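# Assemble the printed parts as the reference card shows

## Task

Join the printed parts into the arrangement pictured on the reference card.

## Robot and tools

Robot: two arms, left_arm and right_arm, each ending in the same five-finger right hand, so the hands are not mirror images; all hand axes and numbers mean the same thing on both. Bases (scene frame): left_arm at (+0.052, +0.681, +0.178) m, right_arm at (+0.089, -0.576, +0.178) m. A camera stand sits behind the arms. The card is viewed with show_instructions (no arguments, nothing moves).

Frames. Scene frame: origin at table-top height midway between the nominal bases, +x out over the table, +z up, left_arm on the +y side. Reported positions (m), quaternions (wxyz) and velocities are in this frame and may be off by a few centimetres. Offsets in commands are along each arm's current Hand target axes. Hand point: 0.05 m in front of the palm; its +z runs along the straight fingers (which reach 0.06-0.07 m beyond it), +y comes out of the palm, +x crosses the palm away from the thumb. A wrist bracket on the little-finger side can strike things, and the wrist can dip below the hand point and touch the table first.

The 28-number row (used by execute_actions and move). One row covers both arms, each value in [-1, 1]: left dx, dy, dz, rx, ry, rz; left little, ring, middle, index, thumb_bend, thumb_turn, force_limit, speed; then the same fourteen for the right arm. dx..rz are an offset from that arm's Hand target as it stood when the action or move began (not from the previous row), along the target's own axes; 1.0 = 0.6 m or 180 degrees; rx, ry, rz form a single rotation vector. All six at 0 re-requests the current Hand target. Finger values are absolute: +1 open/straight, -1 curled; thumb_turn -1 puts the thumb opposite the fingers (needed to grip items roughly 0.035-0.065 m thick, handles down to about 0.025 m). force_limit maps -1..+1 to about 0..10 N (thumb motors up to 15 N); speed rises linearly to full at +0.48. Use speed -0.94 or below for a gentle grip. No value means 'no change': to keep a hand as is, repeat its last sent eight numbers (or, before any were sent, its hand_measured plus hand_force_limit and hand_speed).

execute_actions: actions = list of actions; each action is up to 15 rows, one per 1/30 s step, the last row held to fill 15 steps. Optional cameras: names, ["all"] or []. Images come only with an empty actions list or when cameras are requested.

move: target = one row or up to 15 rows; every row's offsets count from the same starting Hand targets. speed in m/s (0.002 to 3.2, default 0.25; rotation capped at twice that in rad/s), one value or one per target. blend in m rounds corners in a list (0 = stop at each). stop_force 4-120 N, shared by both arms, ends an arm's path when its wrist sensor feels that much push against the motion; unreliable while the hand rotates, for light loose objects, and leave it off when pulling away from a contact. zero (default true) re-zeroes before the move; blocking=false returns after about 0.5 s (not allowed with stop_force). Paths are straight, do not avoid obstacles, time out at 10 s, and lag or overshoot more when fast. Avoid paths passing near an arm's own base. The move: line reports done, off_target, moving, held or fault plus limits (paced = pose clipped, held = a check withheld steps).

wait: seconds 0-10, arms keep their last command. stop: brakes a running move. zoom_image: camera plus region [x0, y0, x1, y1] in pixels, at most 504 per side, only on the newest images. zero_wrist_force: arm = left_arm or right_arm. finished_scene: optional scene 1; ends for good, and the assembly must stay correct without the robot.

Cameras: cam_head_left, cam_head_right, cam_high, cam_low (896x504), cam_left_wrist, cam_right_wrist (672x504).

Results. Hand target is the last commanded pose after clipping (orientation clipped to 32 degrees from the measured one each step); the hand often stops short, and only a new command closes that gap. hand_measured, hand_stopped_by (moving, target, force, stalled, fault) and hand_load_n follow the six-motor order; a grip that slips shows only as hand_load_n dropping to near 0. Wrist force/torque are in the end effector's axes, zeroed at scene start; a third line shows the peak since last shown. Joint velocities 'within noise' means at rest. Joint torques include arm weight. MOTOR HOT appears at 70 °C; 85 °C brakes the arm for 30-60 s.

Avoid: anything leaving the table (fails), dropping parts or releasing them while moving, fast impacts, commanding past a firm contact (arms are stiff; about 150 N or joint torque limits, wrist about 41 N m, trigger a 10 s stop), arm-to-arm contact or one hand gripping the other's fingers, and heavy loads on fingers. Time counts, including thinking, so work efficiently and smoothly.

Each tool is called by a JSON object that holds its "fn" and its "kwargs", one argument or row to a line.

Reference images:

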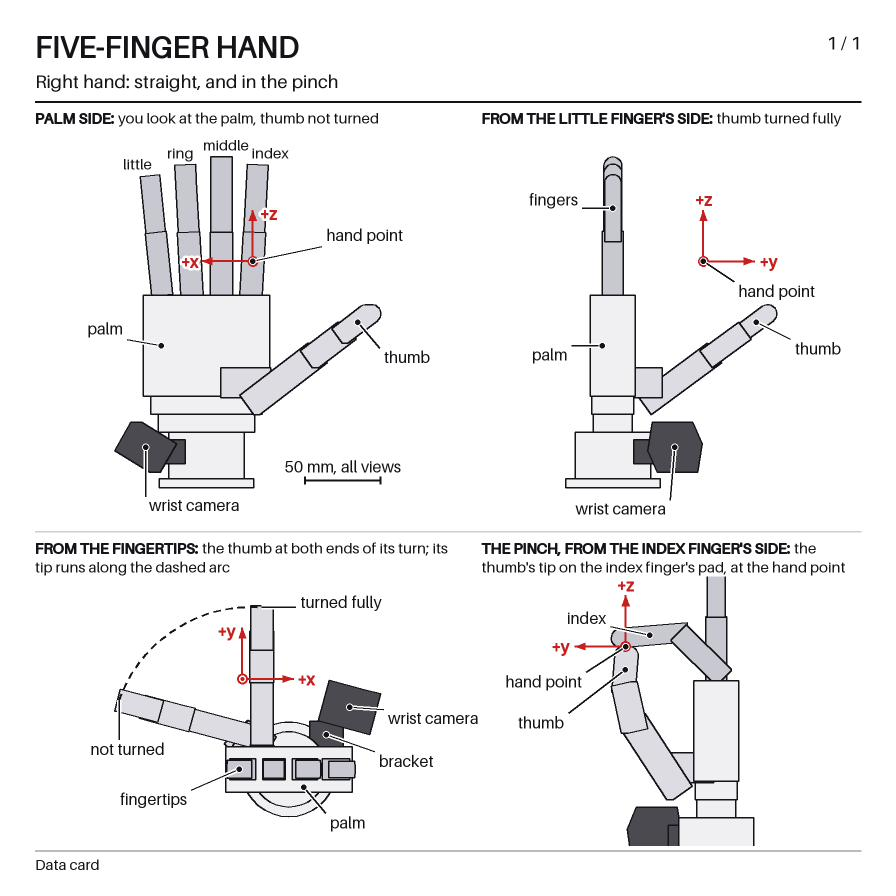

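## Session

{"fn": "execute_actions", "kwargs": {
  "actions": []
}}

{"fn": "show_instructions", "kwargs": {

}}

Scene clock: 0.00 s.
left_arm: end_effector_position=(+0.4013, +0.5598, +0.1583) hand_measured=(+1.000, +1.000, +1.000, +1.000, +1.000, +1.000) hand_load_n=(+0.0, +0.0, +0.0, +0.0, +0.0, +0.0) hand_stopped_by=(target, target, target, target, target, target) hand_force_limit=0.00 hand_speed=-0.80 end_effector_quat_wxyz=(+0.283, -0.436, +0.830, -0.203) | right_arm: end_effector_position=(+0.7456, -0.9115, +0.1293) hand_measured=(+1.000, +1.000, +1.000, +1.000, +1.000, +1.000) hand_load_n=(+0.0, +0.0, +0.0, +0.0, +0.0, +0.0) hand_stopped_by=(target, target, target, target, target, target) hand_force_limit=0.00 hand_speed=-0.80 end_effector_quat_wxyz=(+0.394, +0.848, +0.354, -0.011)
Joint positions: left_arm=[-1.401 -1.37 2.626 0.076 0.894 -3.876] | right_arm=[-0.555 -0.907 1.979 -0.172 2.063 0.112]
Joint velocities: within noise
Joint torques (N m): no reading
Motor temperatures (°C): left_arm=[32 34 35 43 41 44] | right_arm=[32 32 36 44 38 42]
Wrist force (N): no reading
Wrist torque (N m): no reading
Wrist force, peak (N): no reading
Hand target: left_arm +0.4013, +0.5598, +0.1583; +0.283, -0.436, +0.830, -0.203 | right_arm +0.7456, -0.9115, +0.1293; +0.394, +0.848, +0.354, -0.011

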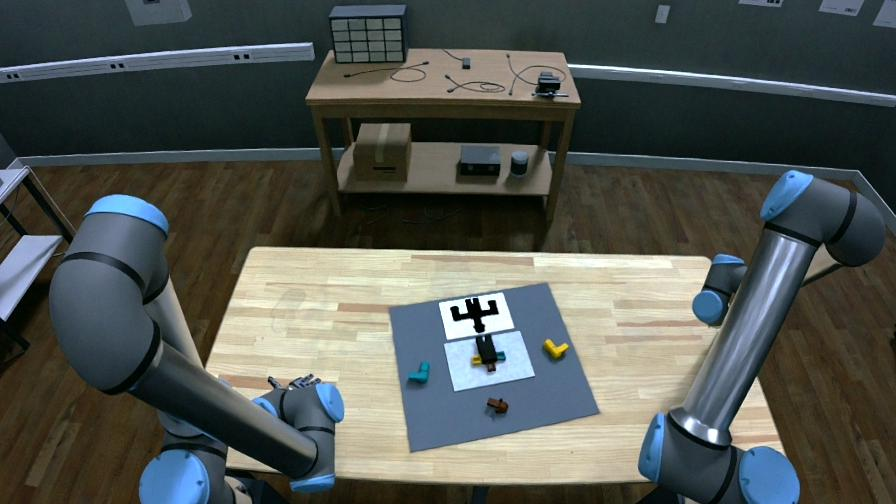

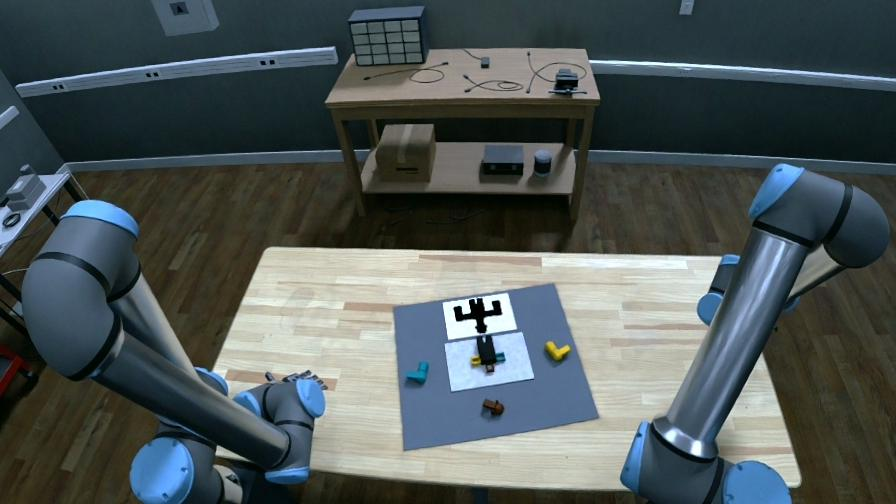

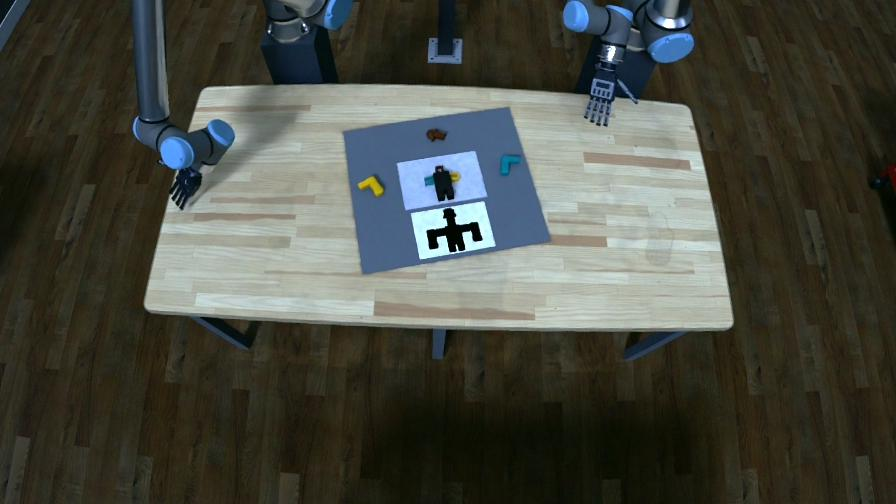

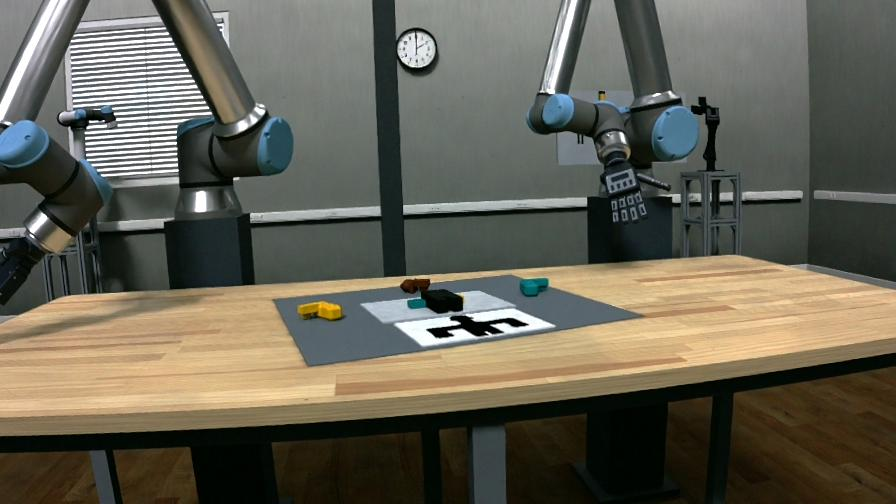

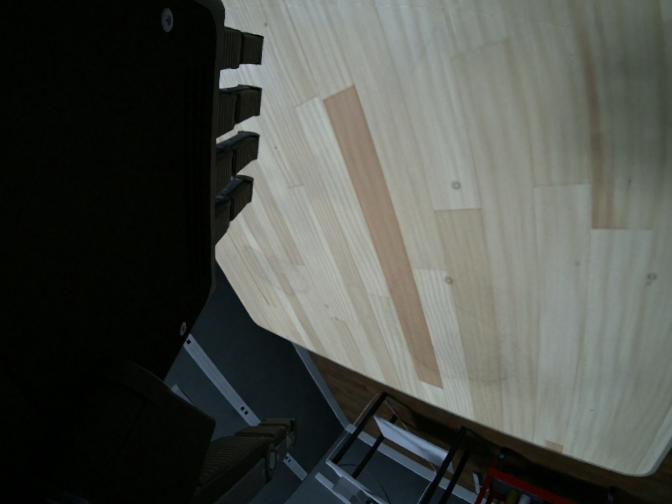

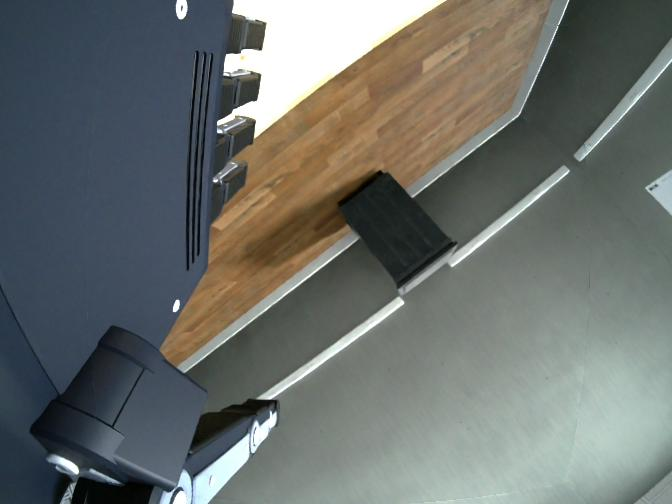

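Reference images for this scene: FIVE-FINGER HAND page 1.

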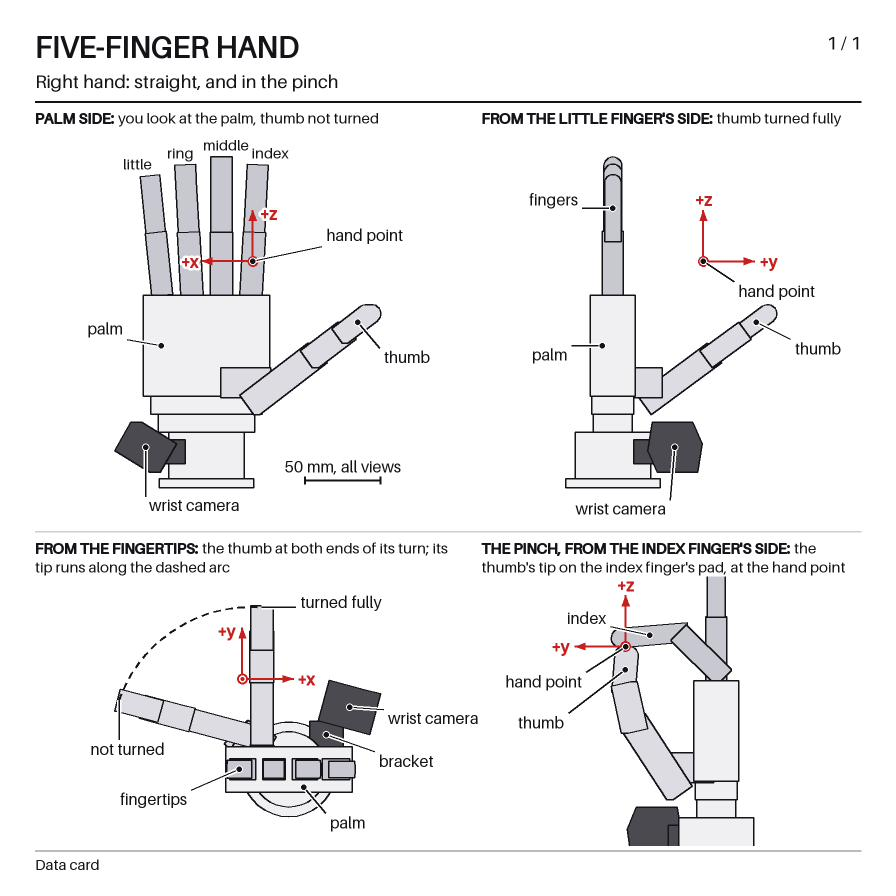

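{"fn": "zoom_image", "kwargs": {
  "camera": "cam_head_left",
  "region": [380, 280, 610, 455]
}}

{"fn": "zoom_image", "kwargs": {
  "camera": "cam_high",
  "region": [340, 100, 560, 280]
}}

{"fn": "zoom_image", "kwargs": {
  "camera": "cam_low",
  "region": [270, 260, 650, 370]
}}

{"fn": "zoom_image", "kwargs": {
  "camera": "cam_head_left",
  "region": [440, 330, 540, 420]
}}

{"fn": "zoom_image", "kwargs": {
  "camera": "cam_high",
  "region": [390, 120, 500, 260]
}}

{"fn": "zoom_image", "kwargs": {
  "camera": "cam_low",
  "region": [390, 270, 490, 330]
}}

Scaled by 2.191.

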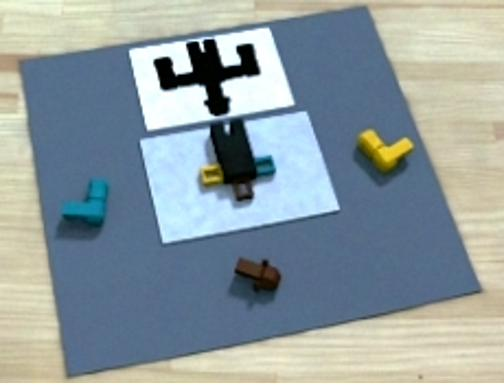

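Scaled by 2.291.

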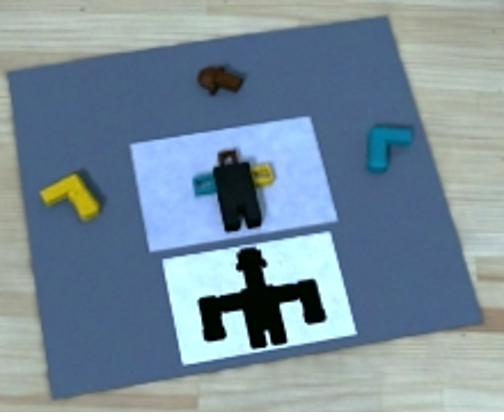

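Scaled by 1.326.

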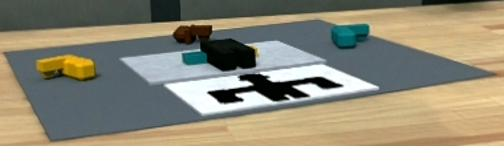

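Scaled by 5.040.

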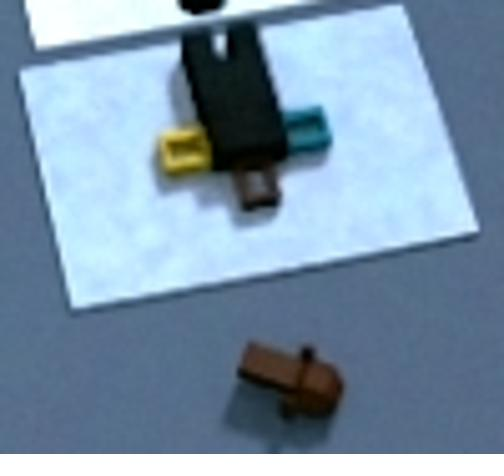

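Scaled by 3.600.

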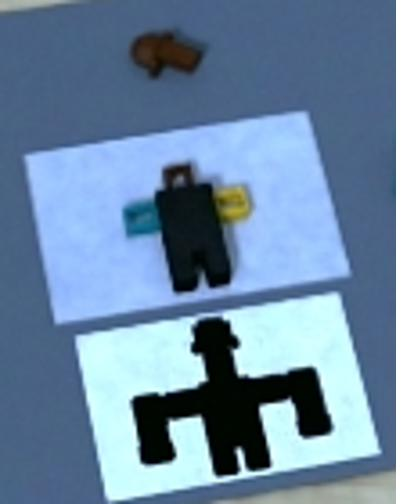

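Scaled by 5.040.

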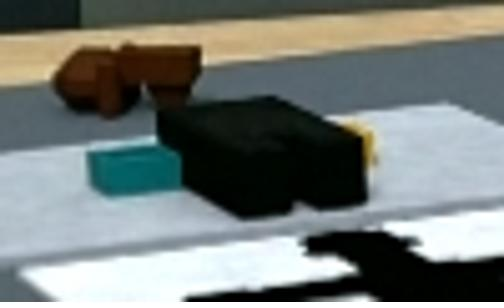

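{"fn": "move", "kwargs": {
  "target": [0,0,0,0,0,0,1,1,1,1,1,1,0,-0.8,0.147,-0.238,-0.825,0.501,0.106,0.235,-1,-1,1,1,1,-1,0,0],
  "speed": 0.5,
  "cameras": ["cam_low","cam_right_wrist","cam_head_left"]
}}

Scene clock: 9.07 s.
left_arm: end_effector_position=(+0.4013, +0.5598, +0.1583) hand_measured=(+1.000, +1.000, +1.000, +1.000, +1.000, +1.000) hand_load_n=(+0.0, +0.0, +0.0, +0.0, +0.0, +0.0) hand_stopped_by=(target, target, target, target, target, target) hand_force_limit=0.00 hand_speed=-0.80 end_effector_quat_wxyz=(+0.283, -0.436, +0.830, -0.203) | right_arm: end_effector_position=(+0.5962, -0.4622, +0.3504) hand_measured=(-1.000, -1.000, +1.000, +1.000, +1.000, -1.000) hand_load_n=(+0.0, +0.0, +0.0, +0.0, +0.0, +0.0) hand_stopped_by=(target, target, target, target, target, target) hand_force_limit=0.00 hand_speed=0.00 end_effector_quat_wxyz=(-0.382, +0.924, +0.000, +0.000)
Joint positions: left_arm=[-1.401 -1.37 2.626 0.076 0.894 -3.876] | right_arm=[-0.451 -1.223 1.986 1.171 0.859 1.045]
Joint torques (N m): left_arm=[-2.25 -27.51 -8.32 3.25 -1.17 0.18] | right_arm=[-15.62 -80.51 -17.53 7.53 -5.81 3.34]
Wrist force (N): left_arm=[-0.5 -0.3 -0.1] | right_arm=[0.6 2.4 0.0]
Wrist torque (N m): left_arm=[-0.03 0.07 -0.02] | right_arm=[0.27 -0.14 0.17]
Wrist force, peak (N): left_arm=[-0.4 0.4 -1.1] | right_arm=[0.7 2.5 -0.4]
Hand target: left_arm +0.4013, +0.5598, +0.1583; +0.283, -0.436, +0.830, -0.203 | right_arm +0.5961, -0.4621, +0.3504; -0.382, +0.924, +0.000, +0.000
Off the commanded pose: left_arm 0.000 m, 0 deg | right_arm 0.000 m, 0 deg.
move: done
Images, in order (width x height): cam_head_left 896x504, cam_low 896x504, cam_right_wrist 672x504.

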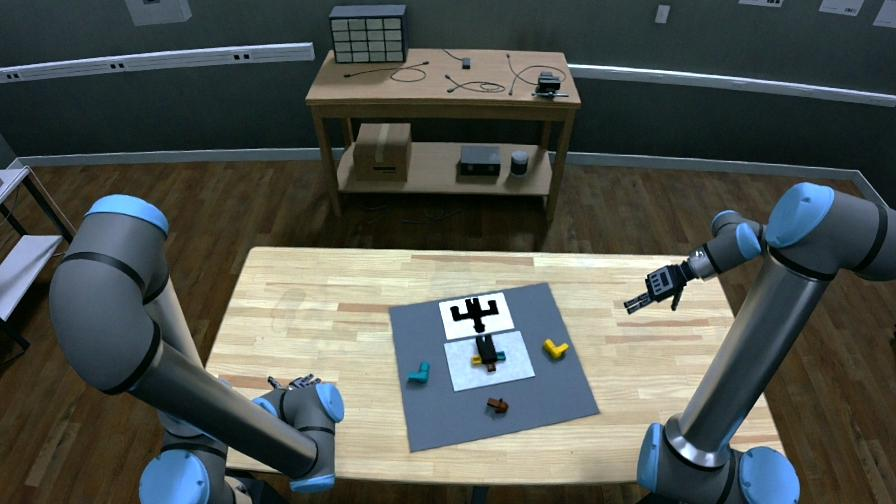

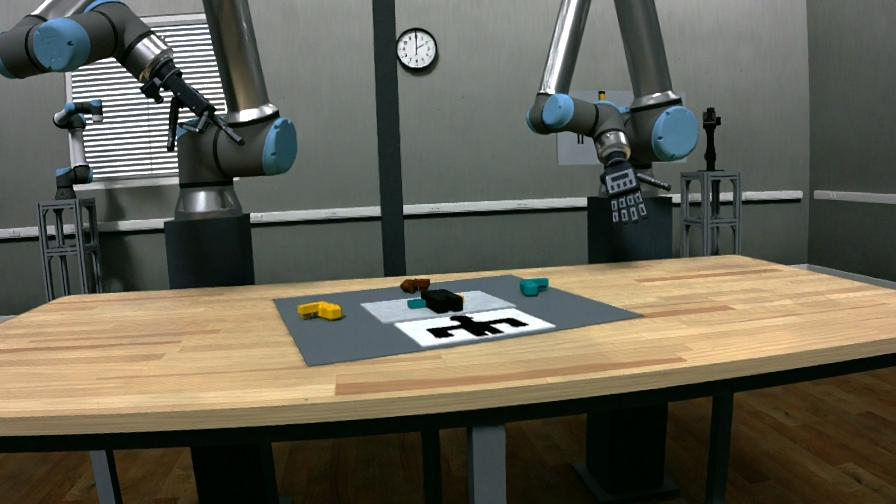

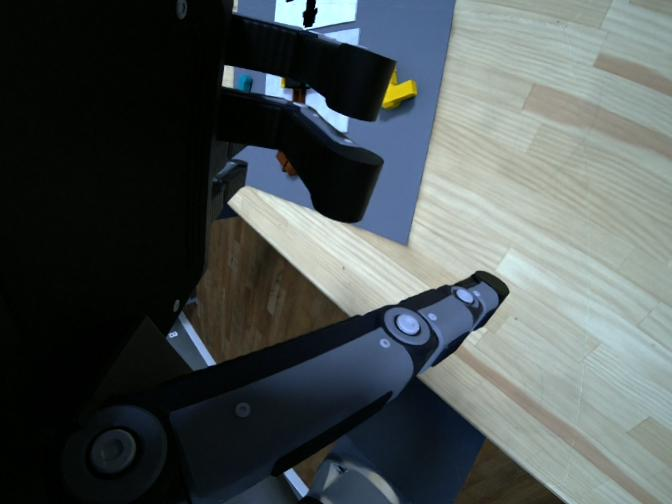

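{"fn": "zoom_image", "kwargs": {
  "camera": "cam_right_wrist",
  "region": [230, 0, 470, 200]
}}

{"fn": "move", "kwargs": {
  "target": [0,0,0,0,0,0,1,1,1,1,1,1,0,-0.8,-0.11,-0.45,0.687,0,0,0,-1,-1,1,1,1,-1,0,0],
  "speed": 0.4,
  "cameras": ["all"]
}}

Scaled by 2.100 from the camera's 672x504 image, which has a finer 960x720 frame.

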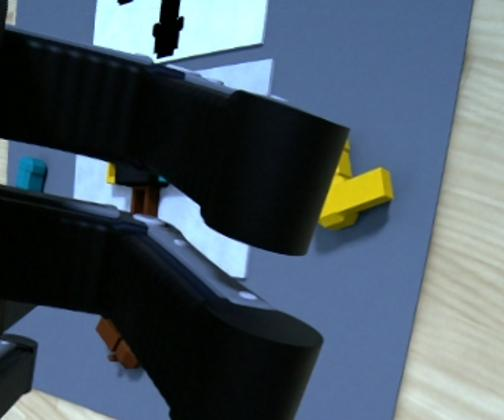

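Scene clock: 11.63 s.
left_arm: end_effector_position=(+0.4013, +0.5598, +0.1583) hand_measured=(+1.000, +1.000, +1.000, +1.000, +1.000, +1.000) hand_load_n=(+0.0, +0.0, +0.0, +0.0, +0.0, +0.0) hand_stopped_by=(target, target, target, target, target, target) hand_force_limit=0.00 hand_speed=-0.80 end_effector_quat_wxyz=(+0.283, -0.436, +0.830, -0.203) | right_arm: end_effector_position=(+0.5300, +0.0201, +0.2498) hand_measured=(-1.000, -1.000, +1.000, +1.000, +1.000, -1.000) hand_load_n=(+0.0, +0.0, +0.0, +0.0, +0.0, +0.0) hand_stopped_by=(target, target, target, target, target, target) hand_force_limit=0.00 hand_speed=0.00 end_effector_quat_wxyz=(-0.383, +0.924, +0.000, +0.000)
Joint positions: left_arm=[-1.401 -1.37 2.626 0.076 0.894 -3.876] | right_arm=[0.429 -1.068 1.756 0.443 0.898 2.218]
Joint torques (N m): left_arm=[-1.71 -27.36 -8.62 3.13 -1.42 0.5] | right_arm=[14.95 -58.06 -41.15 -0.02 2.37 2.46]
Wrist force (N): left_arm=[0.2 -0.3 0.0] | right_arm=[-0.1 2.7 -0.5]
Wrist torque (N m): left_arm=[-0.05 -0.03 0.00] | right_arm=[0.23 0.15 0.16]
Wrist force, peak (N): left_arm=[-0.7 -0.1 -0.7] | right_arm=[1.4 3.0 -1.8]
Hand target: left_arm +0.4013, +0.5598, +0.1583; +0.283, -0.436, +0.830, -0.203 | right_arm +0.5300, +0.0203, +0.2497; -0.382, +0.924, +0.000, +0.000
Off the commanded pose: left_arm 0.000 m, 0 deg | right_arm 0.000 m, 0 deg.
move: done

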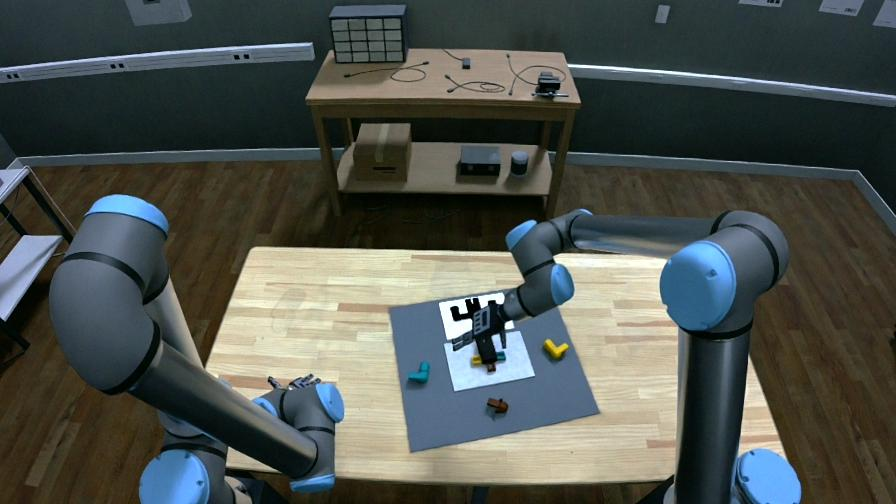

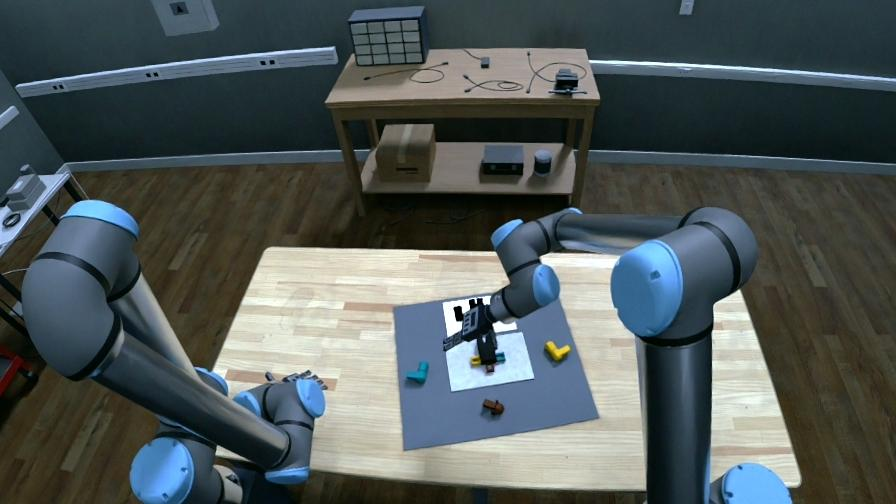

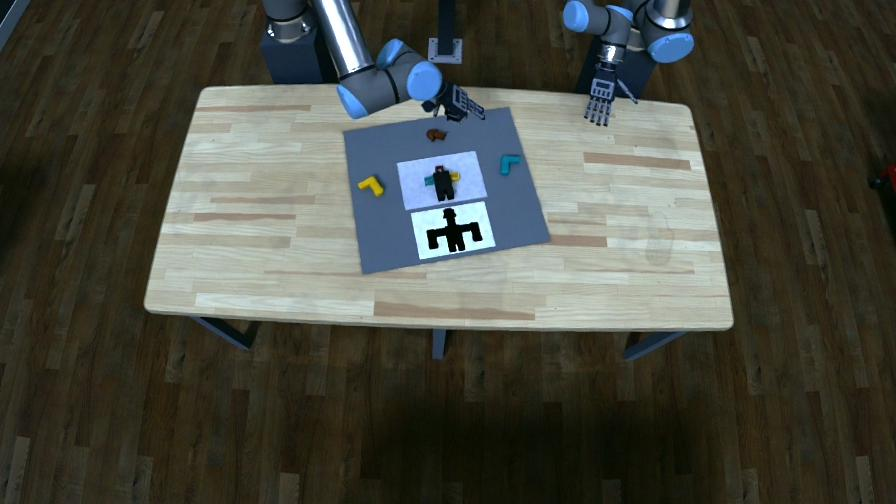

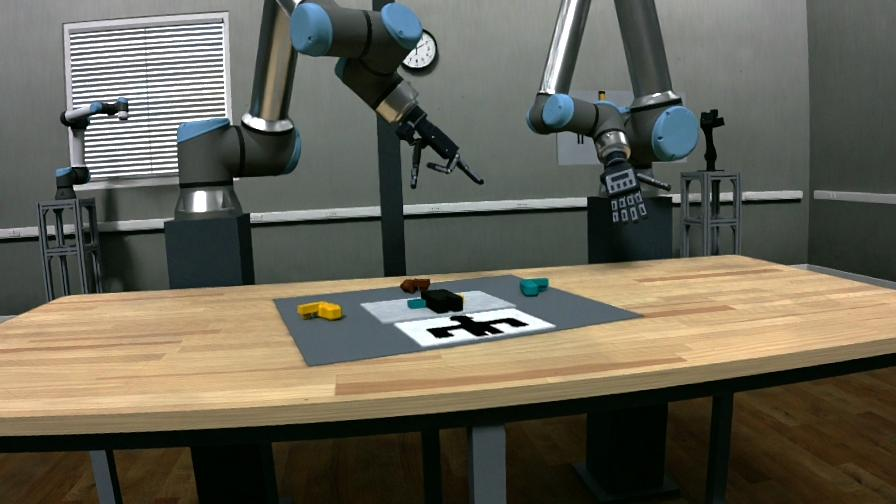

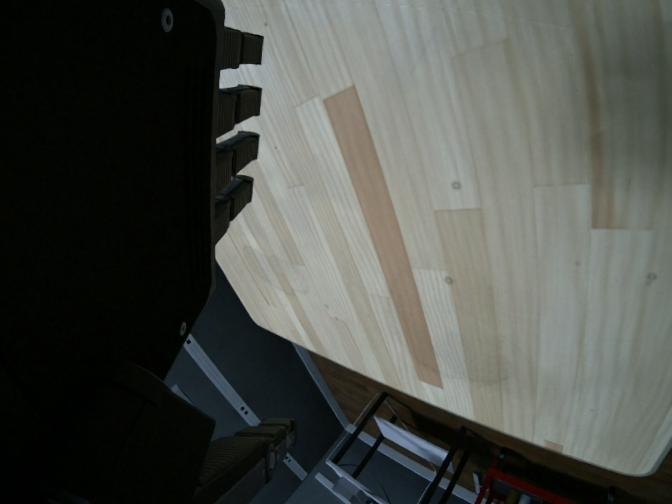

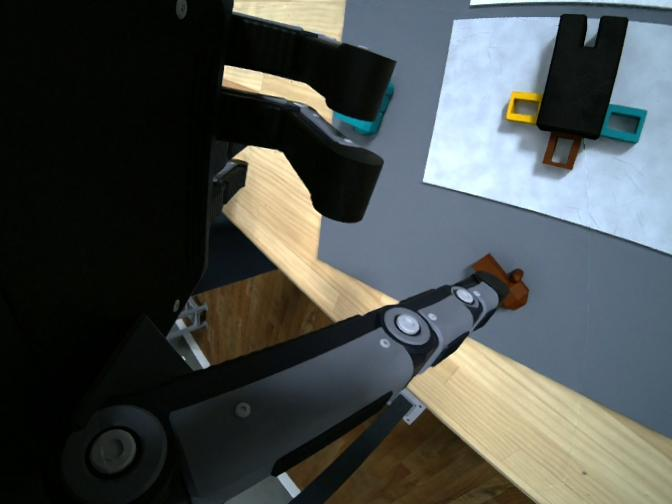

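{"fn": "zoom_image", "kwargs": {
  "camera": "cam_right_wrist",
  "region": [320, 0, 672, 320]
}}

{"fn": "zoom_image", "kwargs": {
  "camera": "cam_high",
  "region": [410, 70, 540, 210]
}}

{"fn": "zoom_image", "kwargs": {
  "camera": "cam_low",
  "region": [290, 270, 350, 330]
}}

{"fn": "zoom_image", "kwargs": {
  "camera": "cam_low",
  "region": [505, 265, 565, 305]
}}

{"fn": "zoom_image", "kwargs": {
  "camera": "cam_head_right",
  "region": [395, 330, 515, 430]
}}

Scaled by 1.432 from the camera's 672x504 image, which has a finer 960x720 frame.

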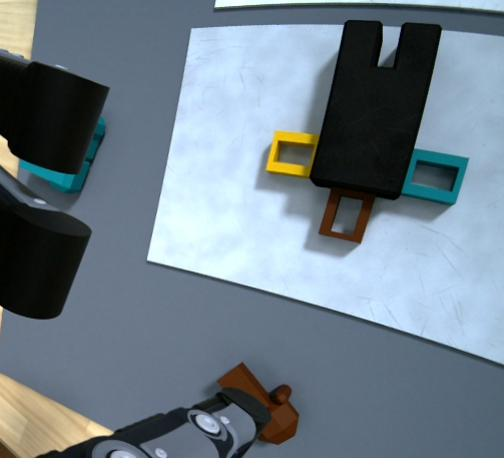

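Scaled by 3.600.

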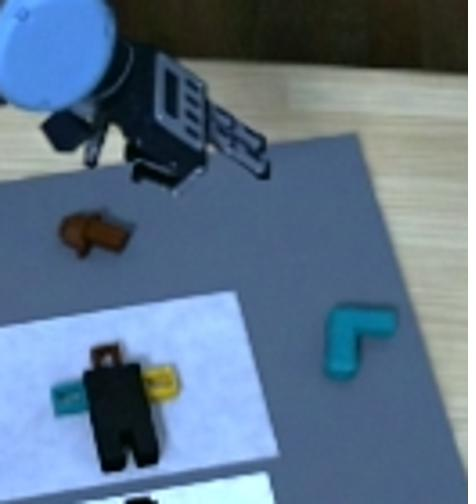

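Scaled by 8.400.

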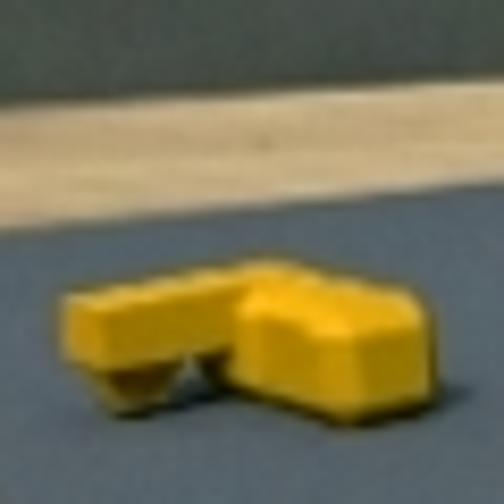

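Scaled by 8.400.

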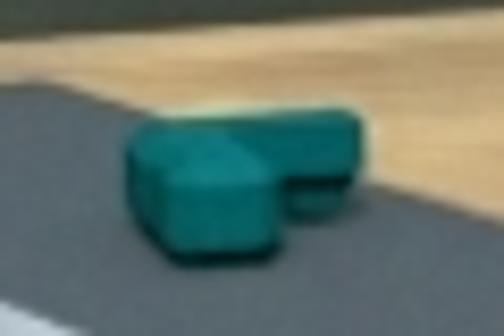

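Scaled by 4.200.

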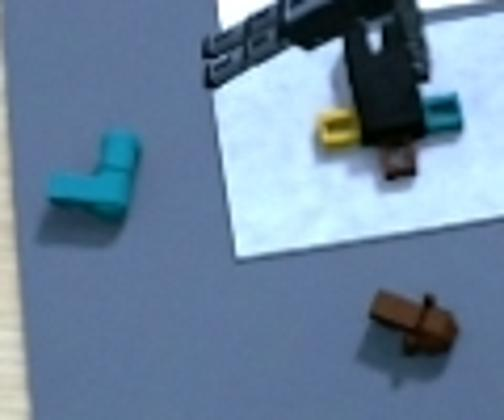

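{"fn": "move", "kwargs": {
  "target": [0,0,0,0,0,0,1,1,1,1,1,1,0,-0.8,0,-0.1179,0.1179,0,0,0,1,1,1,1,1,1,0,0.4],
  "speed": 0.3,
  "cameras": ["cam_high","cam_right_wrist"]
}}

{"fn": "zoom_image", "kwargs": {
  "camera": "cam_right_wrist",
  "region": [250, 0, 672, 320]
}}

{"fn": "zoom_image", "kwargs": {
  "camera": "cam_high",
  "region": [410, 70, 540, 210]
}}

Scene clock: 15.83 s.
left_arm: end_effector_position=(+0.4013, +0.5598, +0.1583) hand_measured=(+1.000, +1.000, +1.000, +1.000, +1.000, +1.000) hand_load_n=(+0.0, +0.0, +0.0, -0.5, +0.0, +0.0) hand_stopped_by=(target, target, target, target, target, target) hand_force_limit=0.00 hand_speed=-0.80 end_effector_quat_wxyz=(+0.283, -0.436, +0.830, -0.203) | right_arm: end_effector_position=(+0.5300, +0.1201, +0.2497) hand_measured=(+1.000, +1.000, +1.000, +1.000, +1.000, +1.000) hand_load_n=(+0.0, +0.0, +0.0, +0.0, +0.0, -0.5) hand_stopped_by=(target, target, target, target, target, target) hand_force_limit=0.00 hand_speed=0.40 end_effector_quat_wxyz=(-0.383, +0.924, +0.000, +0.000)
Joint positions: left_arm=[-1.401 -1.37 2.626 0.076 0.894 -3.876] | right_arm=[0.557 -0.985 1.596 0.435 0.957 2.36]
Joint torques (N m): left_arm=[-0.45 -27.44 -9.37 3.49 -1.26 0.28] | right_arm=[16.06 -68.27 -46.65 6.29 2.96 3.22]
Wrist force (N): left_arm=[-0.3 -0.2 -0.2] | right_arm=[0.4 2.5 -0.5]
Wrist torque (N m): left_arm=[-0.02 0.06 -0.02] | right_arm=[0.11 -0.01 0.14]
Wrist force, peak (N): left_arm=[-0.9 -0.3 -0.6] | right_arm=[0.3 3.8 -1.7]
Hand target: left_arm +0.4013, +0.5598, +0.1583; +0.283, -0.436, +0.830, -0.203 | right_arm +0.5300, +0.1203, +0.2497; -0.382, +0.924, +0.000, +0.000
Off the commanded pose: left_arm 0.000 m, 0 deg | right_arm 0.000 m, 0 deg.
move: done
Images, in order (width x height): cam_high 896x504, cam_right_wrist 672x504.

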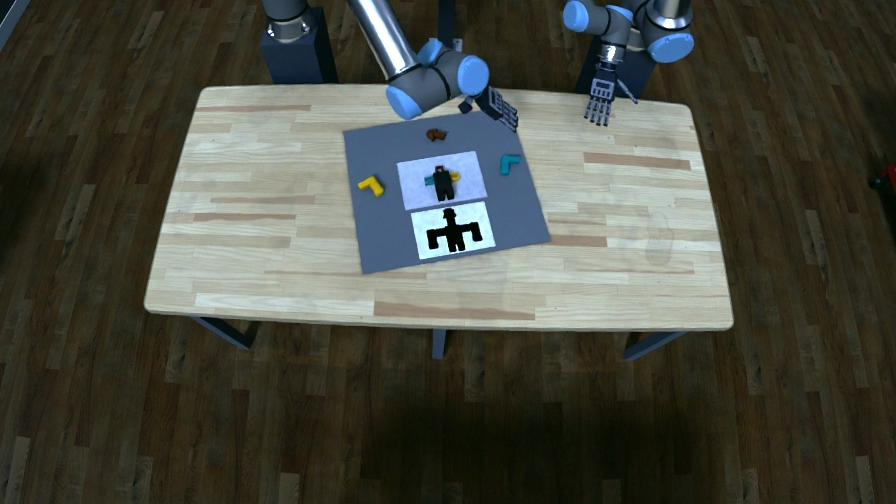

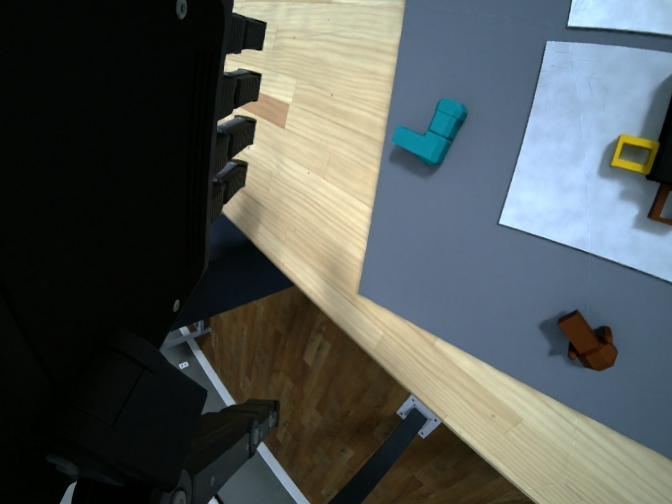

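Scaled by 1.194 from the camera's 672x504 image, which has a finer 960x720 frame.

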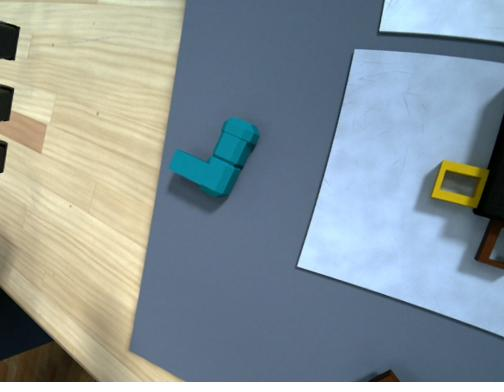

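Scaled by 3.600.

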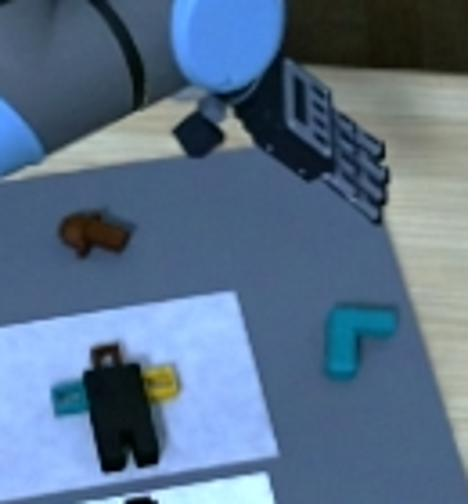

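{"fn": "move", "kwargs": {
  "target": [0,0,0,0,0,0,1,1,1,1,1,1,0,-0.8,0.15,0.1885,-0.1885,0,0,0,1,1,1,1,1,1,0,0.4],
  "speed": 0.3,
  "cameras": ["cam_right_wrist"]
}}

{"fn": "zoom_image", "kwargs": {
  "camera": "cam_right_wrist",
  "region": [250, 0, 672, 316]
}}

{"fn": "move", "kwargs": {
  "target": [0,0,0,0,0,0,1,1,1,1,1,1,0,-0.8,0,-0.11785,-0.11785,0,0,0,1,1,1,1,1,1,0,0.4],
  "speed": 0.3,
  "cameras": ["cam_right_wrist"]
}}

{"fn": "zoom_image", "kwargs": {
  "camera": "cam_right_wrist",
  "region": [250, 0, 672, 316]
}}

{"fn": "move", "kwargs": {
  "target": [0,0,0,0,0,0,1,1,1,1,1,1,0,-0.8,-0.16667,0.11785,0.11785,0,0,0,1,1,1,1,1,1,0,0.4],
  "speed": 0.3,
  "cameras": ["cam_right_wrist"]
}}

{"fn": "zoom_image", "kwargs": {
  "camera": "cam_right_wrist",
  "region": [250, 0, 672, 316]
}}

Scene clock: 20.00 s.
left_arm: end_effector_position=(+0.4013, +0.5598, +0.1583) hand_measured=(+1.000, +1.000, +1.000, +1.000, +1.000, +1.000) hand_load_n=(+0.0, +0.0, +0.0, +0.0, -0.5, +0.0) hand_stopped_by=(target, target, target, target, target, target) hand_force_limit=0.00 hand_speed=-0.80 end_effector_quat_wxyz=(+0.283, -0.436, +0.830, -0.203) | right_arm: end_effector_position=(+0.6199, -0.0395, +0.2497) hand_measured=(+1.000, +1.000, +1.000, +1.000, +1.000, +1.000) hand_load_n=(+0.0, +0.0, +0.0, +0.0, +0.0, +0.0) hand_stopped_by=(target, target, target, target, target, target) hand_force_limit=0.00 hand_speed=0.40 end_effector_quat_wxyz=(-0.382, +0.924, +0.000, +0.000)
Joint positions: left_arm=[-1.401 -1.37 2.626 0.076 0.894 -3.876] | right_arm=[0.288 -1.007 1.679 0.569 0.844 2.047]
Joint torques (N m): left_arm=[0.08 -28.38 -8.59 3.18 -1.31 0.5] | right_arm=[-9.22 -60.8 -24.47 6 -5.36 -3.03]
Wrist force (N): left_arm=[-0.2 0.2 -0.9] | right_arm=[0.3 3.0 -0.4]
Wrist torque (N m): left_arm=[0.09 0.06 0.01] | right_arm=[0.27 -0.01 0.34]
Wrist force, peak (N): left_arm=[-0.2 -0.1 -1.0] | right_arm=[0.7 3.7 -1.9]
Hand target: left_arm +0.4013, +0.5598, +0.1583; +0.283, -0.436, +0.830, -0.203 | right_arm +0.6200, -0.0396, +0.2497; -0.382, +0.924, +0.000, +0.000
Off the commanded pose: left_arm 0.000 m, 0 deg | right_arm 0.000 m, 0 deg.
move: done
Images, in order (width x height): cam_right_wrist 672x504.

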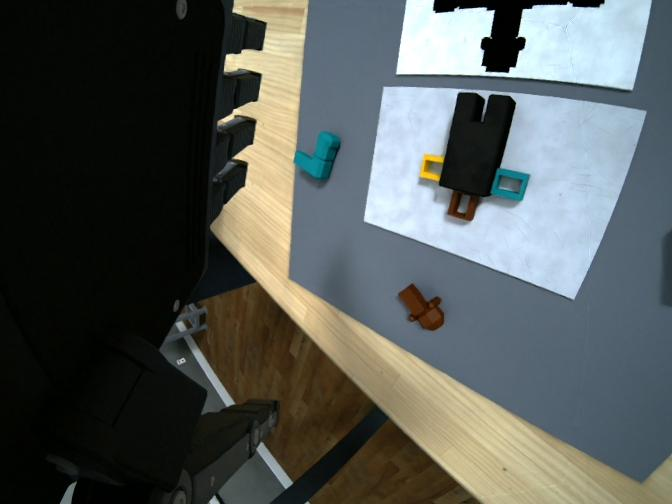

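Scaled by 1.194 from the camera's 672x504 image, which has a finer 960x720 frame.

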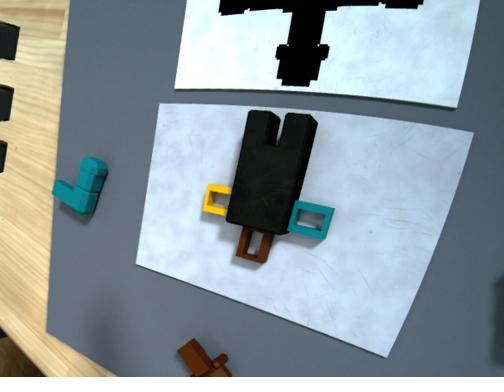

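Scene clock: 21.10 s.
left_arm: end_effector_position=(+0.4013, +0.5598, +0.1583) hand_measured=(+1.000, +1.000, +1.000, +1.000, +1.000, +1.000) hand_load_n=(+0.0, +0.0, +0.0, +0.0, +0.0, +0.0) hand_stopped_by=(target, target, target, target, target, target) hand_force_limit=0.00 hand_speed=-0.80 end_effector_quat_wxyz=(+0.283, -0.436, +0.830, -0.203) | right_arm: end_effector_position=(+0.6200, -0.0396, +0.3495) hand_measured=(+1.000, +1.000, +1.000, +1.000, +1.000, +1.000) hand_load_n=(+0.0, +0.0, +0.0, +0.0, +0.0, +0.0) hand_stopped_by=(target, target, target, target, target, target) hand_force_limit=0.00 hand_speed=0.40 end_effector_quat_wxyz=(-0.382, +0.924, +0.000, +0.000)
Joint positions: left_arm=[-1.401 -1.37 2.626 0.076 0.894 -3.876] | right_arm=[0.287 -1.098 1.618 0.721 0.844 2.047]
Joint torques (N m): left_arm=[-1.17 -27.49 -8.18 3.3 -1.35 0.01] | right_arm=[-11.83 -100.74 -46.1 7.47 -5.59 -3.71]
Wrist force (N): left_arm=[-0.1 0.3 -0.5] | right_arm=[-0.1 2.7 0.1]
Wrist torque (N m): left_arm=[0.08 0.03 0.02] | right_arm=[0.19 0.02 0.34]
Wrist force, peak (N): left_arm=[-0.7 -0.1 -0.4] | right_arm=[-0.2 3.9 -0.2]
Hand target: left_arm +0.4013, +0.5598, +0.1583; +0.283, -0.436, +0.830, -0.203 | right_arm +0.6201, -0.0396, +0.3497; -0.382, +0.924, +0.000, +0.000
Off the commanded pose: left_arm 0.000 m, 0 deg | right_arm 0.000 m, 0 deg.
move: done
Images, in order (width x height): cam_right_wrist 672x504.

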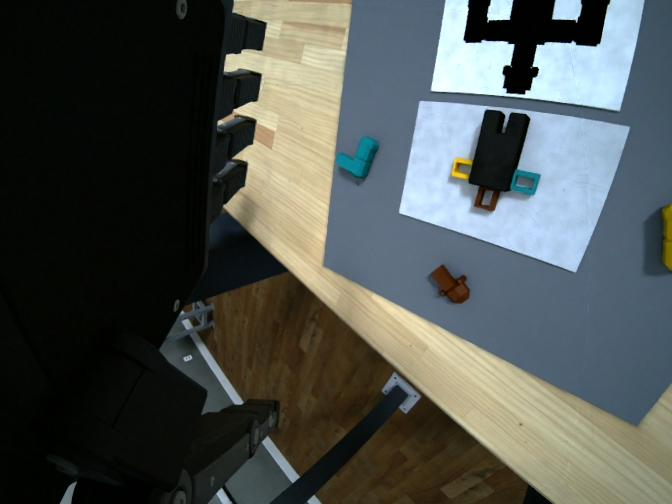

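Scaled by 1.194 from the camera's 672x504 image, which has a finer 960x720 frame.

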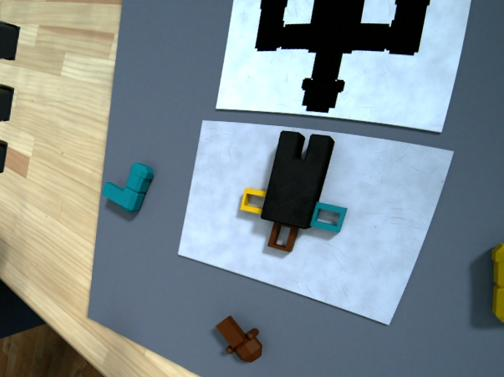

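Scene clock: 22.37 s.
left_arm: end_effector_position=(+0.4013, +0.5598, +0.1583) hand_measured=(+1.000, +1.000, +1.000, +1.000, +1.000, +1.000) hand_load_n=(+0.0, +0.0, +0.0, +0.0, +0.0, -0.5) hand_stopped_by=(target, target, target, target, target, target) hand_force_limit=0.00 hand_speed=-0.80 end_effector_quat_wxyz=(+0.283, -0.436, +0.830, -0.203) | right_arm: end_effector_position=(+0.5201, -0.0397, +0.2498) hand_measured=(+1.000, +1.000, +1.000, +1.000, +1.000, +1.000) hand_load_n=(+0.0, +0.0, +0.0, +0.0, +0.0, +0.0) hand_stopped_by=(target, target, target, target, target, target) hand_force_limit=0.00 hand_speed=0.40 end_effector_quat_wxyz=(-0.382, +0.924, +0.000, +0.000)
Joint positions: left_arm=[-1.401 -1.37 2.626 0.076 0.894 -3.876] | right_arm=[0.347 -1.12 1.857 0.456 0.865 2.121]
Joint torques (N m): left_arm=[0.9 -28.17 -7.72 3.16 -1.12 0.6] | right_arm=[15.18 -93.39 -15.43 -0.23 2.95 3.08]
Wrist force (N): left_arm=[-0.2 0.2 -0.8] | right_arm=[0.0 2.5 -0.5]
Wrist torque (N m): left_arm=[0.09 0.05 0.01] | right_arm=[0.24 0.04 0.13]
Wrist force, peak (N): left_arm=[-0.3 0.2 -1.0] | right_arm=[-1.8 3.5 0.8]
Hand target: left_arm +0.4013, +0.5598, +0.1583; +0.283, -0.436, +0.830, -0.203 | right_arm +0.5200, -0.0397, +0.2497; -0.382, +0.924, +0.000, +0.000
Off the commanded pose: left_arm 0.000 m, 0 deg | right_arm 0.000 m, 0 deg.
move: done
Images, in order (width x height): cam_right_wrist 672x504.

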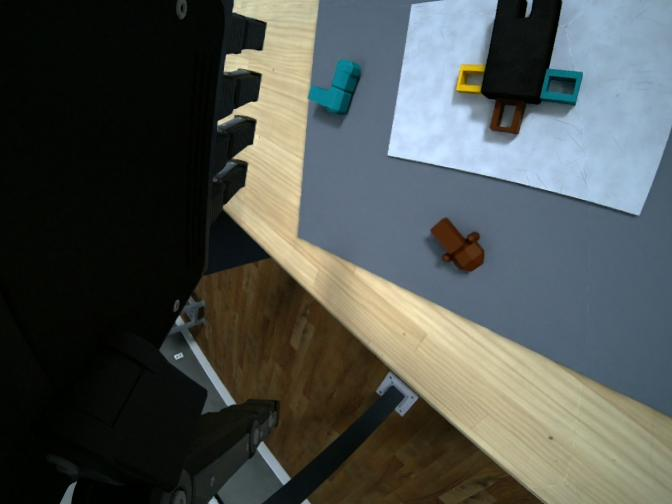

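Scaled by 1.194 from the camera's 672x504 image, which has a finer 960x720 frame.

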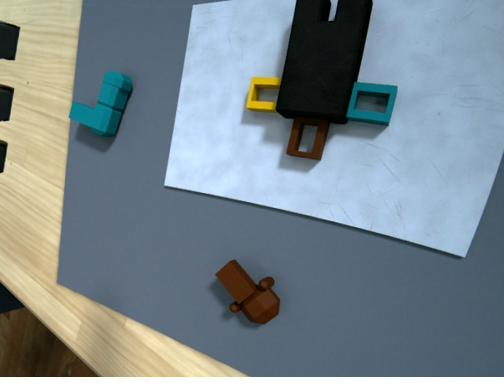

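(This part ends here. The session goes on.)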